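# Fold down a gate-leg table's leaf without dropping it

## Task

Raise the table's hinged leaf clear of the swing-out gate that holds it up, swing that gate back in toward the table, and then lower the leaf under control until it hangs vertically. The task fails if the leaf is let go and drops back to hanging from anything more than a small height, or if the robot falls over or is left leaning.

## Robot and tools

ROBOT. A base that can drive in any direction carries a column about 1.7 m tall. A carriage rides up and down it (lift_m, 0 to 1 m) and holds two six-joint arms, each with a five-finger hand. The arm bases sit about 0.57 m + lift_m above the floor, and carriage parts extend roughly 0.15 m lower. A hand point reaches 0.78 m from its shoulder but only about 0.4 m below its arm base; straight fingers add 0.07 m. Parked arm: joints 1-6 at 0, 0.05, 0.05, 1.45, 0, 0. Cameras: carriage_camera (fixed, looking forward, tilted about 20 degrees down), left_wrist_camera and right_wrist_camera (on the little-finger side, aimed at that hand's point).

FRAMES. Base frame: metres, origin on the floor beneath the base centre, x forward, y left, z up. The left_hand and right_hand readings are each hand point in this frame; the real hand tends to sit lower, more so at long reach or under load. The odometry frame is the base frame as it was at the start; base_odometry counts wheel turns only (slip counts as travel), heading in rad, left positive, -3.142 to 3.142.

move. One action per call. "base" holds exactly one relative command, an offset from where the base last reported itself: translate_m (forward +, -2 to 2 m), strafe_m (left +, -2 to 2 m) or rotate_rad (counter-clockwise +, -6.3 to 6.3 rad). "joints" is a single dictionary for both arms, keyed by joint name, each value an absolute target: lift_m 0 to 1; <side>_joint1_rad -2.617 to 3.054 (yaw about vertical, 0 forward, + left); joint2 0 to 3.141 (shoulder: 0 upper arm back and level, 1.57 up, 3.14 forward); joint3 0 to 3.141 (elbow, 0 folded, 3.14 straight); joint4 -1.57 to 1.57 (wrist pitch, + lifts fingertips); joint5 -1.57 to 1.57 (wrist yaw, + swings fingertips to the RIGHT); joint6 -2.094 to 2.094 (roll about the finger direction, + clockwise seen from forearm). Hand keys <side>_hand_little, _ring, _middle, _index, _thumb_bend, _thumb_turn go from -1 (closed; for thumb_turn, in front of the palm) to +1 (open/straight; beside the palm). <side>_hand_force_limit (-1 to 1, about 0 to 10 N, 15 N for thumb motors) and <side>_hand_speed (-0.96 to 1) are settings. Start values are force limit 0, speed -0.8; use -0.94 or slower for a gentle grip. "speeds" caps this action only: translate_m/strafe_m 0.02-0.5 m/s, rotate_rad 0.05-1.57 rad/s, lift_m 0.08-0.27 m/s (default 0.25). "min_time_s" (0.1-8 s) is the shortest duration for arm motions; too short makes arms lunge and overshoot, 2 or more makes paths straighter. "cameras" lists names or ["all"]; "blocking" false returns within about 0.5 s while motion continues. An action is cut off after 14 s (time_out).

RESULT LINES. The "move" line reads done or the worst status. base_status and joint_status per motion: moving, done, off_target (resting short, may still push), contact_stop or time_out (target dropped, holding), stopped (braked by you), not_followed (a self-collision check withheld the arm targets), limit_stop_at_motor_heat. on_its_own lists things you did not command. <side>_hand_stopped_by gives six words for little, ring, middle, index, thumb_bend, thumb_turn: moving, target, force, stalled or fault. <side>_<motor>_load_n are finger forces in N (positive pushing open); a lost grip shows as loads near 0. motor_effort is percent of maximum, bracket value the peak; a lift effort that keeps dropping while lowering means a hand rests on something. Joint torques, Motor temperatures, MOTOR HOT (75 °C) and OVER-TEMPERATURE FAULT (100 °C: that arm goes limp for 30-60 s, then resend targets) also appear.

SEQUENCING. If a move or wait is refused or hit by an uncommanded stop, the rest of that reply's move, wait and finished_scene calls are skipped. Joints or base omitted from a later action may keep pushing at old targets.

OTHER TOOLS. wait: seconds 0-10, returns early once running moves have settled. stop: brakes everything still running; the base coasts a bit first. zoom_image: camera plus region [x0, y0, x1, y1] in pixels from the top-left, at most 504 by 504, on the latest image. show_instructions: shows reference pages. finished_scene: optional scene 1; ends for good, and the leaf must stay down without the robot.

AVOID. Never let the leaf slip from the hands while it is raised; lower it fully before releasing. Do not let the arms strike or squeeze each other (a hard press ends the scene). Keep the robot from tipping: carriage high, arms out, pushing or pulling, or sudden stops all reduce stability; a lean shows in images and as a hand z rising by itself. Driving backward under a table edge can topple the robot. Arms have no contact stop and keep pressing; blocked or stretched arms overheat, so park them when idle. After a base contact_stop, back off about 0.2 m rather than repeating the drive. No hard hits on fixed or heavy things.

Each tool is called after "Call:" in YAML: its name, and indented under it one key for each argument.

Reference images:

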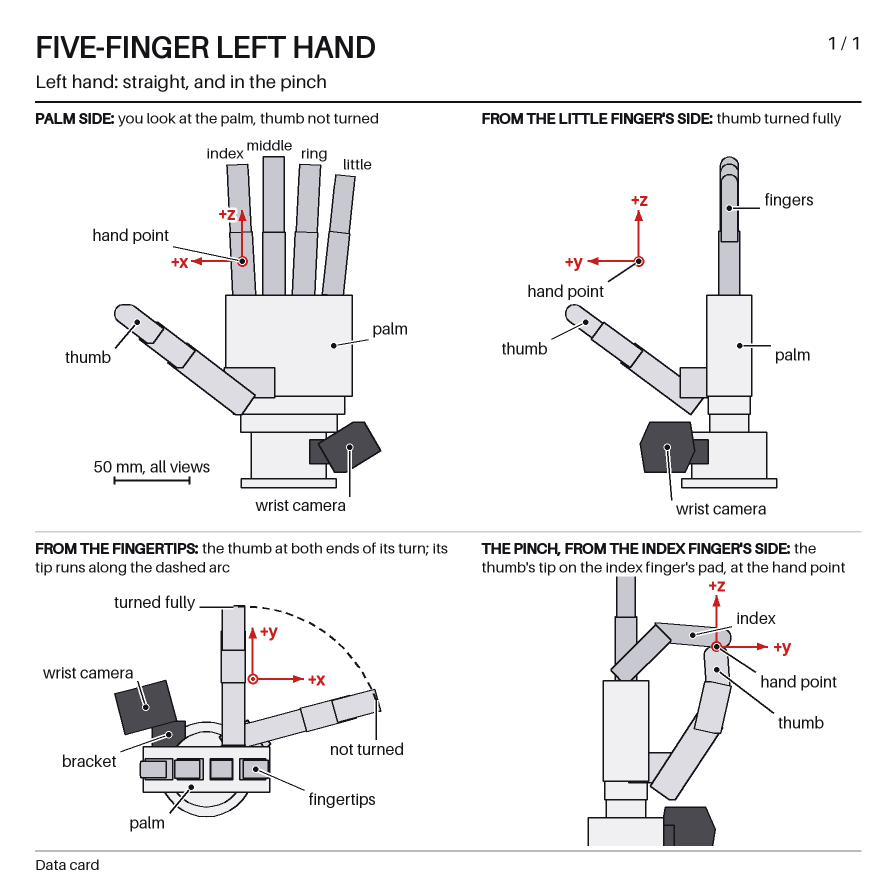

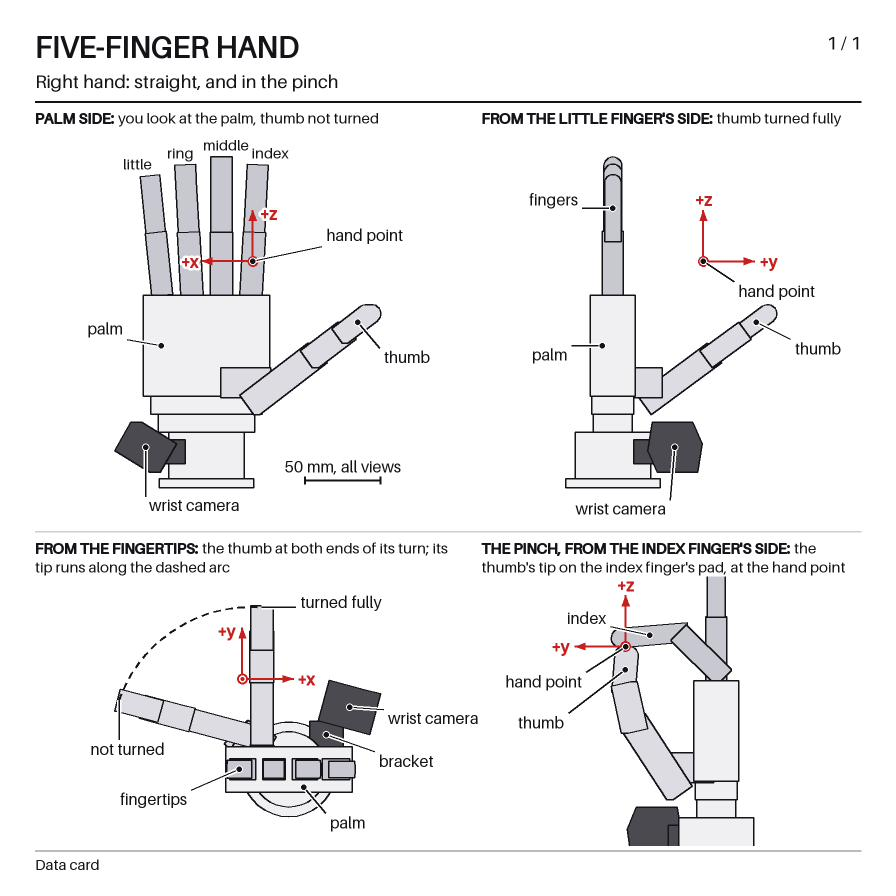

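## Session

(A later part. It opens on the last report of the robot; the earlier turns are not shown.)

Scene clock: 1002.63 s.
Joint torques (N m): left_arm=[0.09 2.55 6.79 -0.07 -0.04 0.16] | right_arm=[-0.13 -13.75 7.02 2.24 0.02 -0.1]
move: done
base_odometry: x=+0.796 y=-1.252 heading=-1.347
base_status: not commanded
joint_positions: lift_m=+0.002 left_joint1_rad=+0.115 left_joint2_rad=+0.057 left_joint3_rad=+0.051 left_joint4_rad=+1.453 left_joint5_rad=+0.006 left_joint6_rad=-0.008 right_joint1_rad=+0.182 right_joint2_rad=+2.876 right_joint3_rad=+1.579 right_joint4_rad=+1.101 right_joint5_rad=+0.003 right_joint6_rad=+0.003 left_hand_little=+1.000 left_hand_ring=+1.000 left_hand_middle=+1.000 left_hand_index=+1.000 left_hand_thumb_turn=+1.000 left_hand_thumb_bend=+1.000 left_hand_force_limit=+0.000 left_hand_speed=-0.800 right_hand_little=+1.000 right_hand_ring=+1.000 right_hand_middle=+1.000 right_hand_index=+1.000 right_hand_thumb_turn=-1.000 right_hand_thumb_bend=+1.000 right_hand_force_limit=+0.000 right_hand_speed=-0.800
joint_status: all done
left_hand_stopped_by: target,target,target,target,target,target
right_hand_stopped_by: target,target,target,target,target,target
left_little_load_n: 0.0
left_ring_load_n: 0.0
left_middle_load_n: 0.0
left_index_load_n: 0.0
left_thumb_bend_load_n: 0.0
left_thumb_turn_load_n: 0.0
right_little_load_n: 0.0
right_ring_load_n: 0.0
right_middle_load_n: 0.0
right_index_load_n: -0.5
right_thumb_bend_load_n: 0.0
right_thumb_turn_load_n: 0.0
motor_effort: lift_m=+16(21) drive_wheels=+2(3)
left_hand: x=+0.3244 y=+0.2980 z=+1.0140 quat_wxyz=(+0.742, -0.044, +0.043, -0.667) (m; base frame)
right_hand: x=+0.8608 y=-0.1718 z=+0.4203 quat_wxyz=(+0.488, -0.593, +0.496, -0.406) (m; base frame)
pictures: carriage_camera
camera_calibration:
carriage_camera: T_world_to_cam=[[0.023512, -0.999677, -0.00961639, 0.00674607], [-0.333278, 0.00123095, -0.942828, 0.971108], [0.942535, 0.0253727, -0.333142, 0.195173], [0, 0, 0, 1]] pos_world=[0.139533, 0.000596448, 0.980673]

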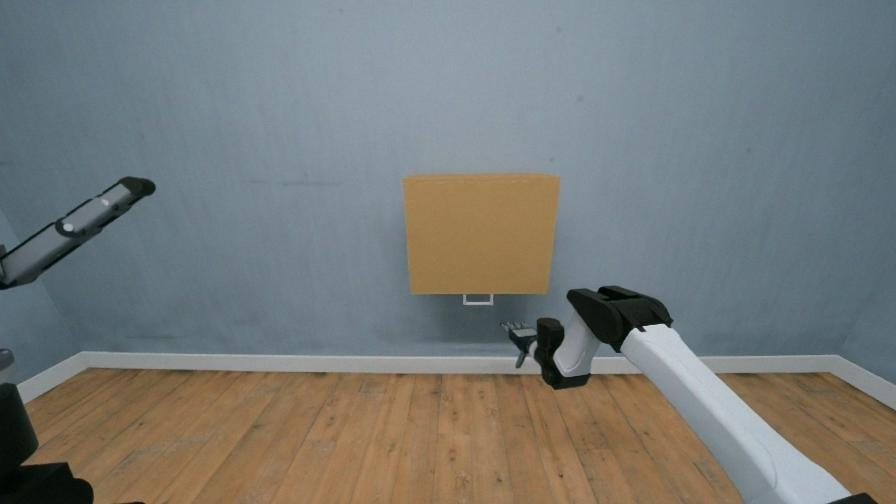

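Call:
move:
  base: {"translate_m": -0.15}
  speeds: {"translate_m": 0.1}

Call:
move:
  joints: {"lift_m": 0.1, "right_joint4_rad": 1.3}
  min_time_s: 1.5
  cameras: ["all"]

Call:
zoom_image:
  camera: "carriage_camera"
  region: [400, 160, 600, 380]

Scene clock: 1019.40 s.
Joint torques (N m): left_arm=[0.09 2.55 6.79 -0.06 -0.04 0.16] | right_arm=[-0.06 -13.83 7.08 2.31 0.01 -0.1]
Motor temperatures (°C): left_arm=[20 27 34 25 20 17] | right_arm=[18 51 33 42 17 18]
move: done
base_odometry: x=+0.762 y=-1.106 heading=-1.347
base_status: done
joint_positions: lift_m=+0.002 left_joint1_rad=+0.115 left_joint2_rad=+0.057 left_joint3_rad=+0.051 left_joint4_rad=+1.451 left_joint5_rad=+0.006 left_joint6_rad=-0.008 right_joint1_rad=+0.182 right_joint2_rad=+2.876 right_joint3_rad=+1.579 right_joint4_rad=+1.097 right_joint5_rad=+0.003 right_joint6_rad=+0.003 left_hand_little=+1.000 left_hand_ring=+1.000 left_hand_middle=+1.000 left_hand_index=+1.000 left_hand_thumb_turn=+1.000 left_hand_thumb_bend=+1.000 left_hand_force_limit=+0.000 left_hand_speed=-0.800 right_hand_little=+1.000 right_hand_ring=+1.000 right_hand_middle=+1.000 right_hand_index=+1.000 right_hand_thumb_turn=-1.000 right_hand_thumb_bend=+1.000 right_hand_force_limit=+0.000 right_hand_speed=-0.800
joint_status: not commanded
left_hand_stopped_by: target,target,target,target,target,target
right_hand_stopped_by: target,target,target,target,target,target
left_little_load_n: 0.0
left_ring_load_n: 0.0
left_middle_load_n: 0.0
left_index_load_n: 0.0
left_thumb_bend_load_n: 0.0
left_thumb_turn_load_n: 0.0
right_little_load_n: 0.0
right_ring_load_n: 0.0
right_middle_load_n: 0.0
right_index_load_n: 0.0
right_thumb_bend_load_n: 0.0
right_thumb_turn_load_n: 0.0
motor_effort: lift_m=+16(21) drive_wheels=-1(10)
left_hand: x=+0.3248 y=+0.2981 z=+1.0138 quat_wxyz=(+0.742, -0.045, +0.044, -0.667) (m; base frame)
right_hand: x=+0.8603 y=-0.1718 z=+0.4191 quat_wxyz=(+0.486, -0.594, +0.497, -0.405) (m; base frame)
pictures: none

Scene clock: 1021.20 s.
Joint torques (N m): left_arm=[0.09 2.59 6.8 -0.06 -0.04 0.16] | right_arm=[-0.14 -13.71 6.54 2.53 0 -0.09]
move: done
base_odometry: x=+0.762 y=-1.106 heading=-1.347
base_status: not commanded
joint_positions: lift_m=+0.100 left_joint1_rad=+0.115 left_joint2_rad=+0.056 left_joint3_rad=+0.050 left_joint4_rad=+1.451 left_joint5_rad=+0.006 left_joint6_rad=-0.008 right_joint1_rad=+0.182 right_joint2_rad=+2.876 right_joint3_rad=+1.584 right_joint4_rad=+1.278 right_joint5_rad=+0.003 right_joint6_rad=+0.003 left_hand_little=+1.000 left_hand_ring=+1.000 left_hand_middle=+1.000 left_hand_index=+1.000 left_hand_thumb_turn=+1.000 left_hand_thumb_bend=+1.000 left_hand_force_limit=+0.000 left_hand_speed=-0.800 right_hand_little=+1.000 right_hand_ring=+1.000 right_hand_middle=+1.000 right_hand_index=+1.000 right_hand_thumb_turn=-1.000 right_hand_thumb_bend=+1.000 right_hand_force_limit=+0.000 right_hand_speed=-0.800
joint_status: all done
left_hand_stopped_by: target,target,target,target,target,target
right_hand_stopped_by: target,target,target,target,target,target
left_little_load_n: 0.0
left_ring_load_n: 0.0
left_middle_load_n: 0.0
left_index_load_n: 0.0
left_thumb_bend_load_n: 0.0
left_thumb_turn_load_n: 0.0
right_little_load_n: 0.0
right_ring_load_n: 0.0
right_middle_load_n: -0.5
right_index_load_n: 0.0
right_thumb_bend_load_n: 0.0
right_thumb_turn_load_n: -0.5
motor_effort: lift_m=+23(29) drive_wheels=-1(2)
left_hand: x=+0.3248 y=+0.2981 z=+1.1114 quat_wxyz=(+0.742, -0.045, +0.044, -0.667) (m; base frame)
right_hand: x=+0.8775 y=-0.1687 z=+0.5657 quat_wxyz=(+0.539, -0.546, +0.457, -0.449) (m; base frame)
pictures: carriage_camera, left_wrist_camera, right_wrist_camera
camera_calibration:
carriage_camera: T_world_to_cam=[[0.023512, -0.999677, -0.00961639, 0.00768559], [-0.333278, 0.00123095, -0.942828, 1.06322], [0.942535, 0.0253727, -0.333142, 0.227721], [0, 0, 0, 1]] pos_world=[0.139533, 0.000596448, 1.07837]
left_wrist_camera: T_world_to_cam=[[-0.931852, -0.347156, 0.10552, 0.288888], [0.254584, -0.832787, -0.491582, 0.718], [0.258532, -0.431218, 0.864414, -0.800753], [0, 0, 0, 1]] pos_world=[0.29343, 0.352931, 1.01466]
right_wrist_camera: T_world_to_cam=[[0.0338831, -0.291004, -0.956122, 0.461581], [-0.670656, 0.702675, -0.237632, 0.839354], [0.740995, 0.64928, -0.171355, -0.32786], [0, 0, 0, 1]] pos_world=[0.79022, -0.242598, 0.584605]

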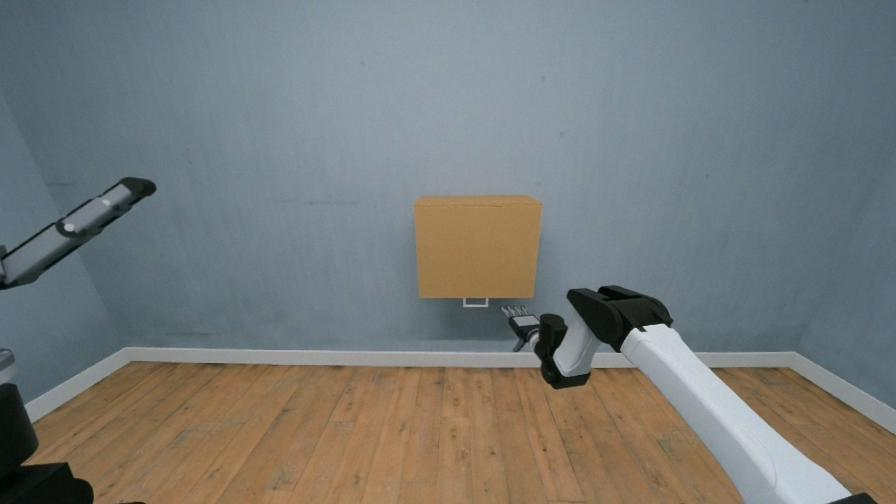

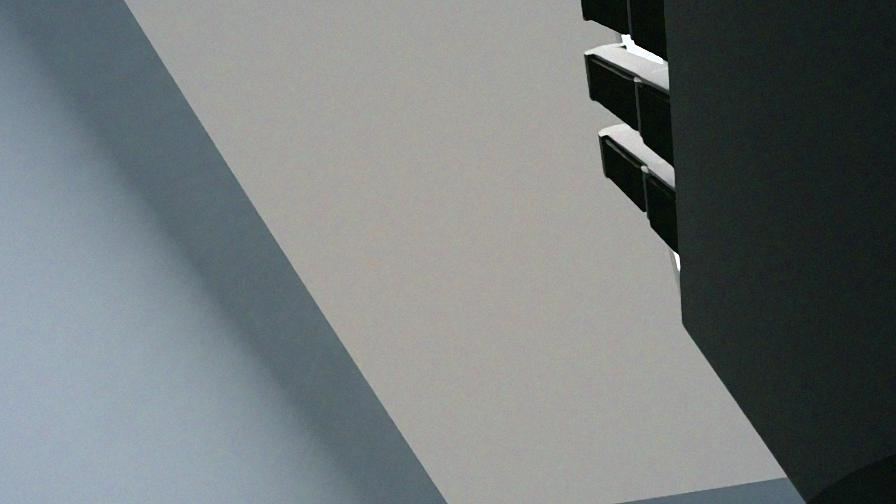

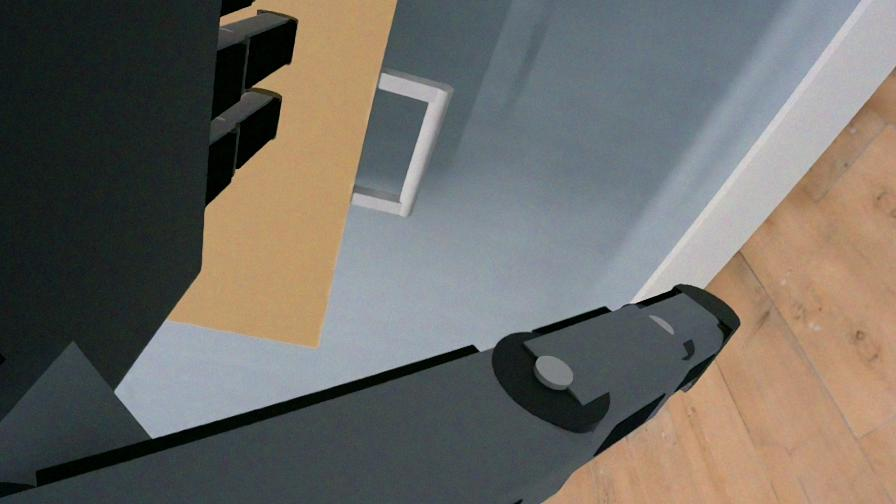

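Scaled by 2.291.

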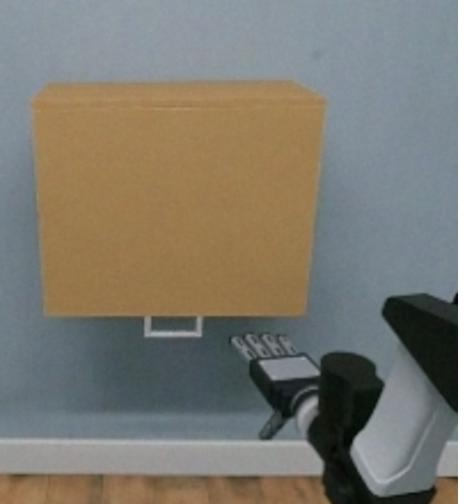

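Call:
move:
  base: {"translate_m": 0.09}
  speeds: {"translate_m": 0.06}

Call:
move:
  base: {"translate_m": 0.03}
  speeds: {"translate_m": 0.03}
  cameras: ["carriage_camera", "right_wrist_camera"]

Call:
zoom_image:
  camera: "carriage_camera"
  region: [400, 160, 600, 380]

Scene clock: 1035.63 s.
Joint torques (N m): left_arm=[0.1 2.58 6.71 -0.06 -0.02 0.15] | right_arm=[-0.16 -13.78 6.52 2.47 0.01 -0.09]
move: done
base_odometry: x=+0.782 y=-1.193 heading=-1.348
base_status: done
joint_positions: lift_m=+0.100 left_joint1_rad=+0.115 left_joint2_rad=+0.056 left_joint3_rad=+0.050 left_joint4_rad=+1.451 left_joint5_rad=+0.006 left_joint6_rad=-0.008 right_joint1_rad=+0.182 right_joint2_rad=+2.876 right_joint3_rad=+1.584 right_joint4_rad=+1.282 right_joint5_rad=+0.003 right_joint6_rad=+0.003 left_hand_little=+1.000 left_hand_ring=+1.000 left_hand_middle=+1.000 left_hand_index=+1.000 left_hand_thumb_turn=+1.000 left_hand_thumb_bend=+1.000 left_hand_force_limit=+0.000 left_hand_speed=-0.800 right_hand_little=+1.000 right_hand_ring=+1.000 right_hand_middle=+1.000 right_hand_index=+1.000 right_hand_thumb_turn=-1.000 right_hand_thumb_bend=+1.000 right_hand_force_limit=+0.000 right_hand_speed=-0.800
joint_status: not commanded
left_hand_stopped_by: target,target,target,target,target,target
right_hand_stopped_by: target,target,target,target,target,target
left_little_load_n: 0.0
left_ring_load_n: 0.0
left_middle_load_n: 0.0
left_index_load_n: 0.0
left_thumb_bend_load_n: 0.0
left_thumb_turn_load_n: 0.0
right_little_load_n: 0.0
right_ring_load_n: 0.0
right_middle_load_n: -0.5
right_index_load_n: 0.0
right_thumb_bend_load_n: 0.0
right_thumb_turn_load_n: 0.0
motor_effort: lift_m=+21(26) drive_wheels=-2(10)
left_hand: x=+0.3248 y=+0.2981 z=+1.1114 quat_wxyz=(+0.742, -0.045, +0.044, -0.667) (m; base frame)
right_hand: x=+0.8779 y=-0.1689 z=+0.5669 quat_wxyz=(+0.541, -0.545, +0.456, -0.450) (m; base frame)
pictures: none

Scene clock: 1037.13 s.
Joint torques (N m): left_arm=[0.1 2.56 6.8 -0.05 -0.04 0.15] | right_arm=[-0.12 -13.67 6.53 2.47 0 -0.1]
move: done
base_odometry: x=+0.788 y=-1.223 heading=-1.348
base_status: done
joint_positions: lift_m=+0.100 left_joint1_rad=+0.115 left_joint2_rad=+0.056 left_joint3_rad=+0.050 left_joint4_rad=+1.450 left_joint5_rad=+0.006 left_joint6_rad=-0.008 right_joint1_rad=+0.182 right_joint2_rad=+2.876 right_joint3_rad=+1.584 right_joint4_rad=+1.284 right_joint5_rad=+0.003 right_joint6_rad=+0.003 left_hand_little=+1.000 left_hand_ring=+1.000 left_hand_middle=+1.000 left_hand_index=+1.000 left_hand_thumb_turn=+1.000 left_hand_thumb_bend=+1.000 left_hand_force_limit=+0.000 left_hand_speed=-0.800 right_hand_little=+1.000 right_hand_ring=+1.000 right_hand_middle=+1.000 right_hand_index=+1.000 right_hand_thumb_turn=-1.000 right_hand_thumb_bend=+1.000 right_hand_force_limit=+0.000 right_hand_speed=-0.800
joint_status: not commanded
left_hand_stopped_by: target,target,target,target,target,target
right_hand_stopped_by: target,target,target,target,target,target
left_little_load_n: 0.0
left_ring_load_n: 0.0
left_middle_load_n: 0.0
left_index_load_n: 0.0
left_thumb_bend_load_n: 0.0
left_thumb_turn_load_n: 0.0
right_little_load_n: 0.0
right_ring_load_n: 0.0
right_middle_load_n: -0.5
right_index_load_n: 0.0
right_thumb_bend_load_n: 0.0
right_thumb_turn_load_n: 0.0
motor_effort: lift_m=+25(26) drive_wheels=+1(8)
left_hand: x=+0.3251 y=+0.2981 z=+1.1113 quat_wxyz=(+0.742, -0.045, +0.044, -0.667) (m; base frame)
right_hand: x=+0.8780 y=-0.1688 z=+0.5676 quat_wxyz=(+0.541, -0.544, +0.456, -0.451) (m; base frame)
pictures: carriage_camera, right_wrist_camera
camera_calibration:
carriage_camera: T_world_to_cam=[[0.023512, -0.999677, -0.00961639, 0.00768559], [-0.333278, 0.00123095, -0.942828, 1.06322], [0.942535, 0.0253727, -0.333142, 0.227721], [0, 0, 0, 1]] pos_world=[0.139533, 0.000596448, 1.07837]
right_wrist_camera: T_world_to_cam=[[0.0402021, -0.289768, -0.956252, 0.458072], [-0.668796, 0.703227, -0.241212, 0.840665], [0.742358, 0.649235, -0.165525, -0.332303], [0, 0, 0, 1]] pos_world=[0.790505, -0.242701, 0.585806]

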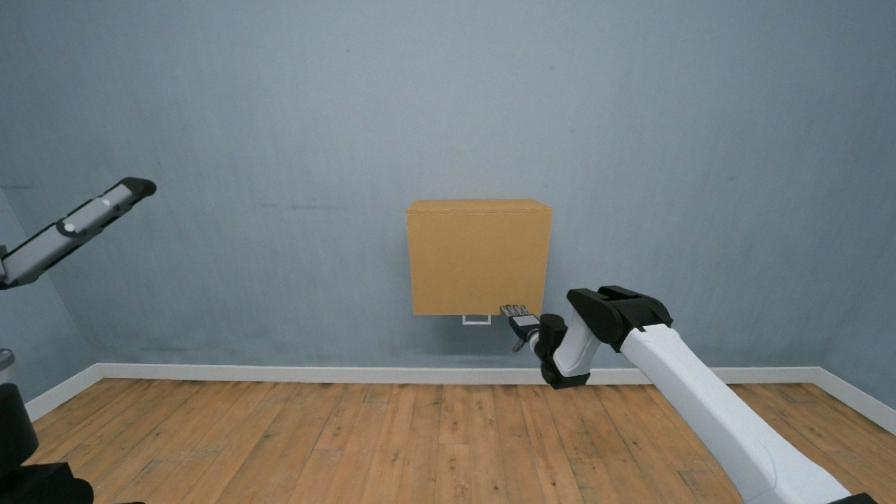

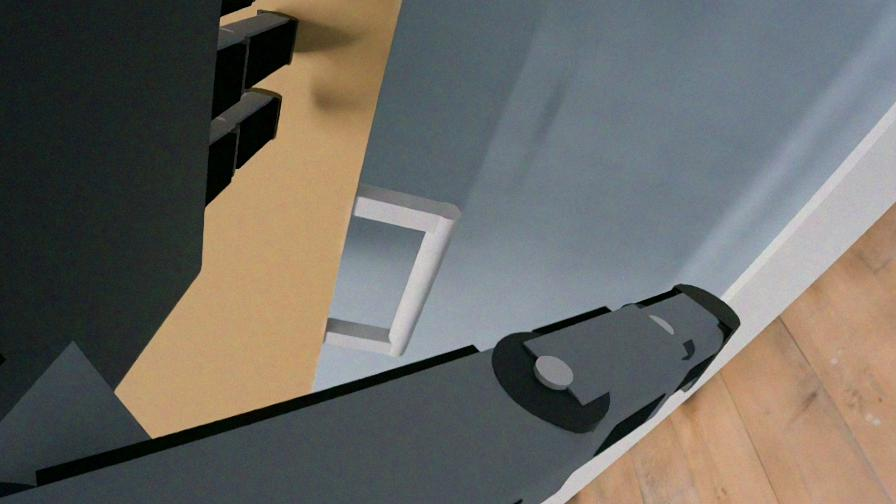

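Scaled by 2.291.

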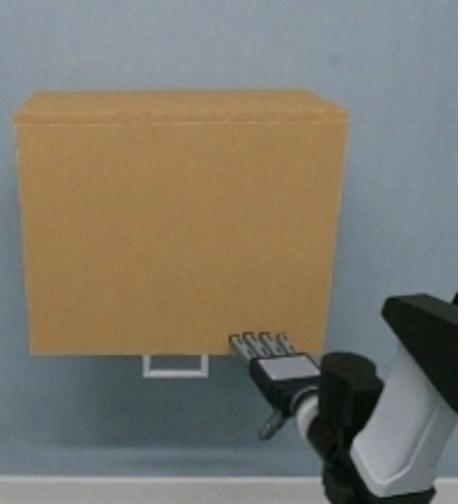

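Call:
move:
  base: {"translate_m": 0.025}
  speeds: {"translate_m": 0.03}
  cameras: ["carriage_camera", "right_wrist_camera"]

Call:
zoom_image:
  camera: "carriage_camera"
  region: [400, 160, 600, 380]

Scene clock: 1047.43 s.
Joint torques (N m): left_arm=[0.08 2.66 6.89 -0.05 -0.04 0.15] | right_arm=[-0.08 -14.63 12.78 0.95 0.13 -0.1]
move: done
base_odometry: x=+0.794 y=-1.247 heading=-1.349
base_status: done
joint_positions: lift_m=+0.100 left_joint1_rad=+0.115 left_joint2_rad=+0.056 left_joint3_rad=+0.050 left_joint4_rad=+1.450 left_joint5_rad=+0.006 left_joint6_rad=-0.008 right_joint1_rad=+0.182 right_joint2_rad=+2.891 right_joint3_rad=+1.515 right_joint4_rad=+1.410 right_joint5_rad=-0.007 right_joint6_rad=+0.003 left_hand_little=+1.000 left_hand_ring=+1.000 left_hand_middle=+1.000 left_hand_index=+1.000 left_hand_thumb_turn=+1.000 left_hand_thumb_bend=+1.000 left_hand_force_limit=+0.000 left_hand_speed=-0.800 right_hand_little=+1.000 right_hand_ring=+1.000 right_hand_middle=+1.000 right_hand_index=+1.000 right_hand_thumb_turn=-1.000 right_hand_thumb_bend=+1.000 right_hand_force_limit=+0.000 right_hand_speed=-0.800
joint_status: not commanded
left_hand_stopped_by: target,target,target,target,target,target
right_hand_stopped_by: target,target,target,target,target,target
left_little_load_n: -0.5
left_ring_load_n: 0.0
left_middle_load_n: 0.0
left_index_load_n: 0.0
left_thumb_bend_load_n: 0.0
left_thumb_turn_load_n: 0.0
right_little_load_n: 0.0
right_ring_load_n: 0.5
right_middle_load_n: 0.0
right_index_load_n: 0.0
right_thumb_bend_load_n: 0.0
right_thumb_turn_load_n: 0.0
motor_effort: lift_m=+24(26) drive_wheels=+8(13)
left_hand: x=+0.3252 y=+0.2981 z=+1.1113 quat_wxyz=(+0.742, -0.046, +0.044, -0.667) (m; base frame)
right_hand: x=+0.8624 y=-0.1698 z=+0.5656 quat_wxyz=(+0.555, -0.535, +0.443, -0.458) (m; base frame)
pictures: carriage_camera, right_wrist_camera
camera_calibration:
carriage_camera: T_world_to_cam=[[0.023512, -0.999677, -0.00961639, 0.00768559], [-0.333278, 0.00123095, -0.942828, 1.06322], [0.942535, 0.0253727, -0.333142, 0.227721], [0, 0, 0, 1]] pos_world=[0.139533, 0.000596448, 1.07837]
right_wrist_camera: T_world_to_cam=[[0.0829139, -0.282002, -0.955824, 0.420777], [-0.665231, 0.698488, -0.263785, 0.839269], [0.74202, 0.657715, -0.129682, -0.338975], [0, 0, 0, 1]] pos_world=[0.774945, -0.244609, 0.579617]

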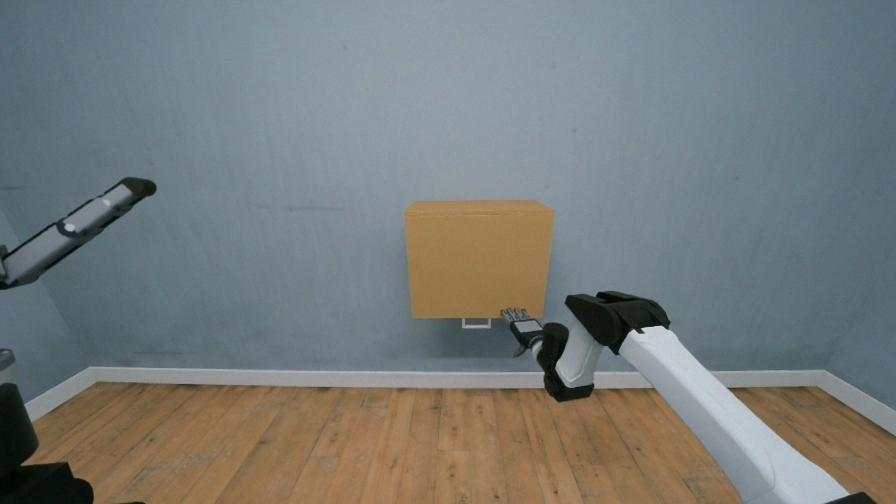

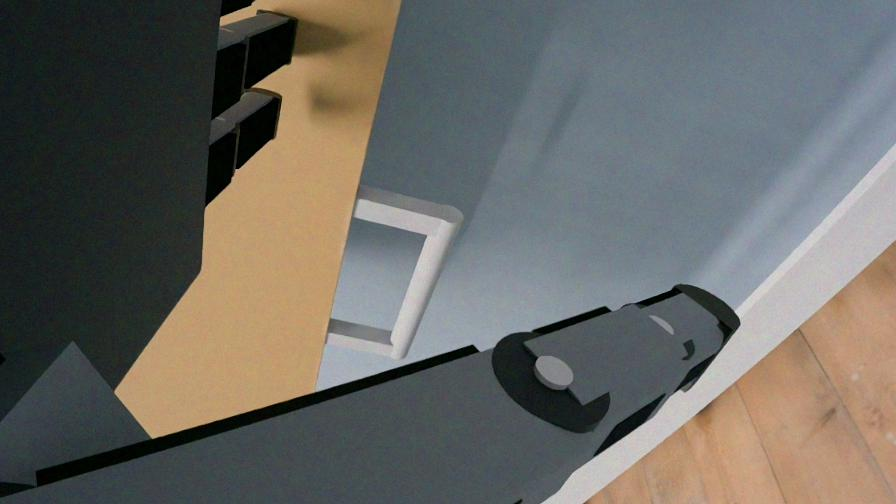

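Scaled by 2.291.

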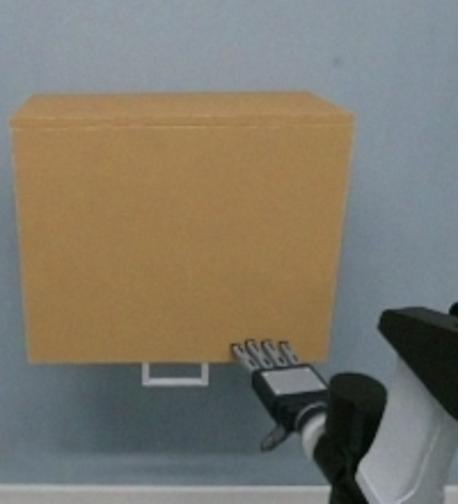

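Call:
move:
  base: {"translate_m": -0.25}
  speeds: {"translate_m": 0.12}

Call:
move:
  joints: {"right_joint1_rad": 0.1, "right_joint2_rad": 1.6, "right_joint3_rad": 1.0, "right_joint4_rad": 1.2}
  min_time_s: 2.5
  cameras: ["carriage_camera"]

Call:
zoom_image:
  camera: "carriage_camera"
  region: [380, 160, 580, 340]

Scene clock: 1057.60 s.
Joint torques (N m): left_arm=[0.09 2.58 6.84 -0.04 -0.04 0.15] | right_arm=[-0.02 -14.97 6.69 2.3 0.14 -0.08]
Motor temperatures (°C): left_arm=[20 27 33 23 20 17] | right_arm=[18 56 33 39 17 18]
move: done
base_odometry: x=+0.738 y=-1.003 heading=-1.349
base_status: done
joint_positions: lift_m=+0.100 left_joint1_rad=+0.115 left_joint2_rad=+0.056 left_joint3_rad=+0.050 left_joint4_rad=+1.449 left_joint5_rad=+0.006 left_joint6_rad=-0.008 right_joint1_rad=+0.181 right_joint2_rad=+2.891 right_joint3_rad=+1.581 right_joint4_rad=+1.298 right_joint5_rad=-0.009 right_joint6_rad=+0.003 left_hand_little=+1.000 left_hand_ring=+1.000 left_hand_middle=+1.000 left_hand_index=+1.000 left_hand_thumb_turn=+1.000 left_hand_thumb_bend=+1.000 left_hand_force_limit=+0.000 left_hand_speed=-0.800 right_hand_little=+1.000 right_hand_ring=+1.000 right_hand_middle=+1.000 right_hand_index=+1.000 right_hand_thumb_turn=-1.000 right_hand_thumb_bend=+1.000 right_hand_force_limit=+0.000 right_hand_speed=-0.800
joint_status: not commanded
left_hand_stopped_by: target,target,target,target,target,target
right_hand_stopped_by: target,target,target,target,target,target
left_little_load_n: 0.0
left_ring_load_n: 0.0
left_middle_load_n: 0.0
left_index_load_n: 0.0
left_thumb_bend_load_n: 0.0
left_thumb_turn_load_n: 0.0
right_little_load_n: 0.0
right_ring_load_n: 0.0
right_middle_load_n: 0.0
right_index_load_n: 0.0
right_thumb_bend_load_n: 0.0
right_thumb_turn_load_n: 0.0
motor_effort: lift_m=+23(28) drive_wheels=+0(13)
left_hand: x=+0.3254 y=+0.2981 z=+1.1112 quat_wxyz=(+0.742, -0.046, +0.045, -0.667) (m; base frame)
right_hand: x=+0.8743 y=-0.1678 z=+0.5607 quat_wxyz=(+0.543, -0.548, +0.454, -0.447) (m; base frame)
pictures: none

Scene clock: 1060.40 s.
Joint torques (N m): left_arm=[0.09 2.56 6.86 -0.02 -0.04 0.16] | right_arm=[-0.16 -10.11 6.34 1.79 0.12 -0.09]
Motor temperatures (°C): left_arm=[20 27 33 23 20 17] | right_arm=[18 57 32 39 17 18]
move: done
base_odometry: x=+0.738 y=-1.003 heading=-1.349
base_status: not commanded
joint_positions: lift_m=+0.100 left_joint1_rad=+0.115 left_joint2_rad=+0.056 left_joint3_rad=+0.050 left_joint4_rad=+1.449 left_joint5_rad=+0.006 left_joint6_rad=-0.008 right_joint1_rad=+0.108 right_joint2_rad=+1.637 right_joint3_rad=+1.007 right_joint4_rad=+1.203 right_joint5_rad=-0.009 right_joint6_rad=+0.003 left_hand_little=+1.000 left_hand_ring=+1.000 left_hand_middle=+1.000 left_hand_index=+1.000 left_hand_thumb_turn=+1.000 left_hand_thumb_bend=+1.000 left_hand_force_limit=+0.000 left_hand_speed=-0.800 right_hand_little=+1.000 right_hand_ring=+1.000 right_hand_middle=+1.000 right_hand_index=+1.000 right_hand_thumb_turn=-1.000 right_hand_thumb_bend=+1.000 right_hand_force_limit=+0.000 right_hand_speed=-0.800
joint_status: all done
left_hand_stopped_by: target,target,target,target,target,target
right_hand_stopped_by: target,target,target,target,target,target
left_little_load_n: 0.0
left_ring_load_n: 0.0
left_middle_load_n: 0.0
left_index_load_n: 0.0
left_thumb_bend_load_n: 0.0
left_thumb_turn_load_n: 0.0
right_little_load_n: 0.0
right_ring_load_n: -0.5
right_middle_load_n: 0.0
right_index_load_n: 0.0
right_thumb_bend_load_n: 0.0
right_thumb_turn_load_n: 0.0
motor_effort: lift_m=+22(27) drive_wheels=+1(1)
left_hand: x=+0.3254 y=+0.2981 z=+1.1112 quat_wxyz=(+0.742, -0.046, +0.045, -0.667) (m; base frame)
right_hand: x=+0.7489 y=-0.2301 z=+1.0420 quat_wxyz=(+0.656, -0.358, +0.317, -0.584) (m; base frame)
pictures: carriage_camera
camera_calibration:
carriage_camera: T_world_to_cam=[[0.023512, -0.999677, -0.00961639, 0.00768559], [-0.333278, 0.00123095, -0.942828, 1.06322], [0.942535, 0.0253727, -0.333142, 0.227721], [0, 0, 0, 1]] pos_world=[0.139533, 0.000596448, 1.07837]

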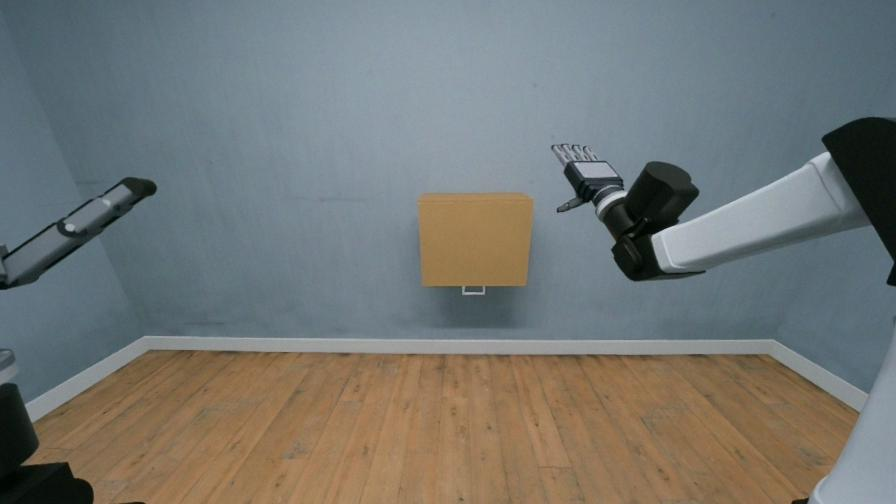

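Scaled by 2.520.

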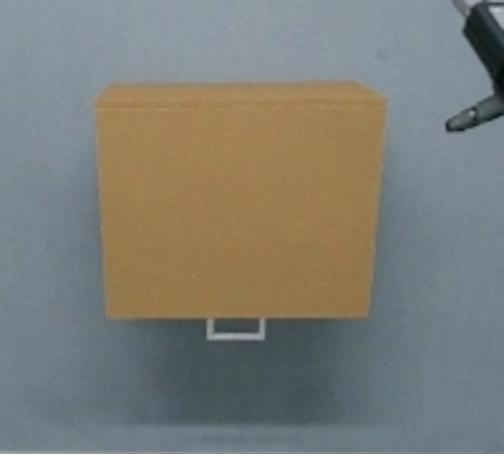

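Call:
finished_scene:

The scene is finished: the task was done.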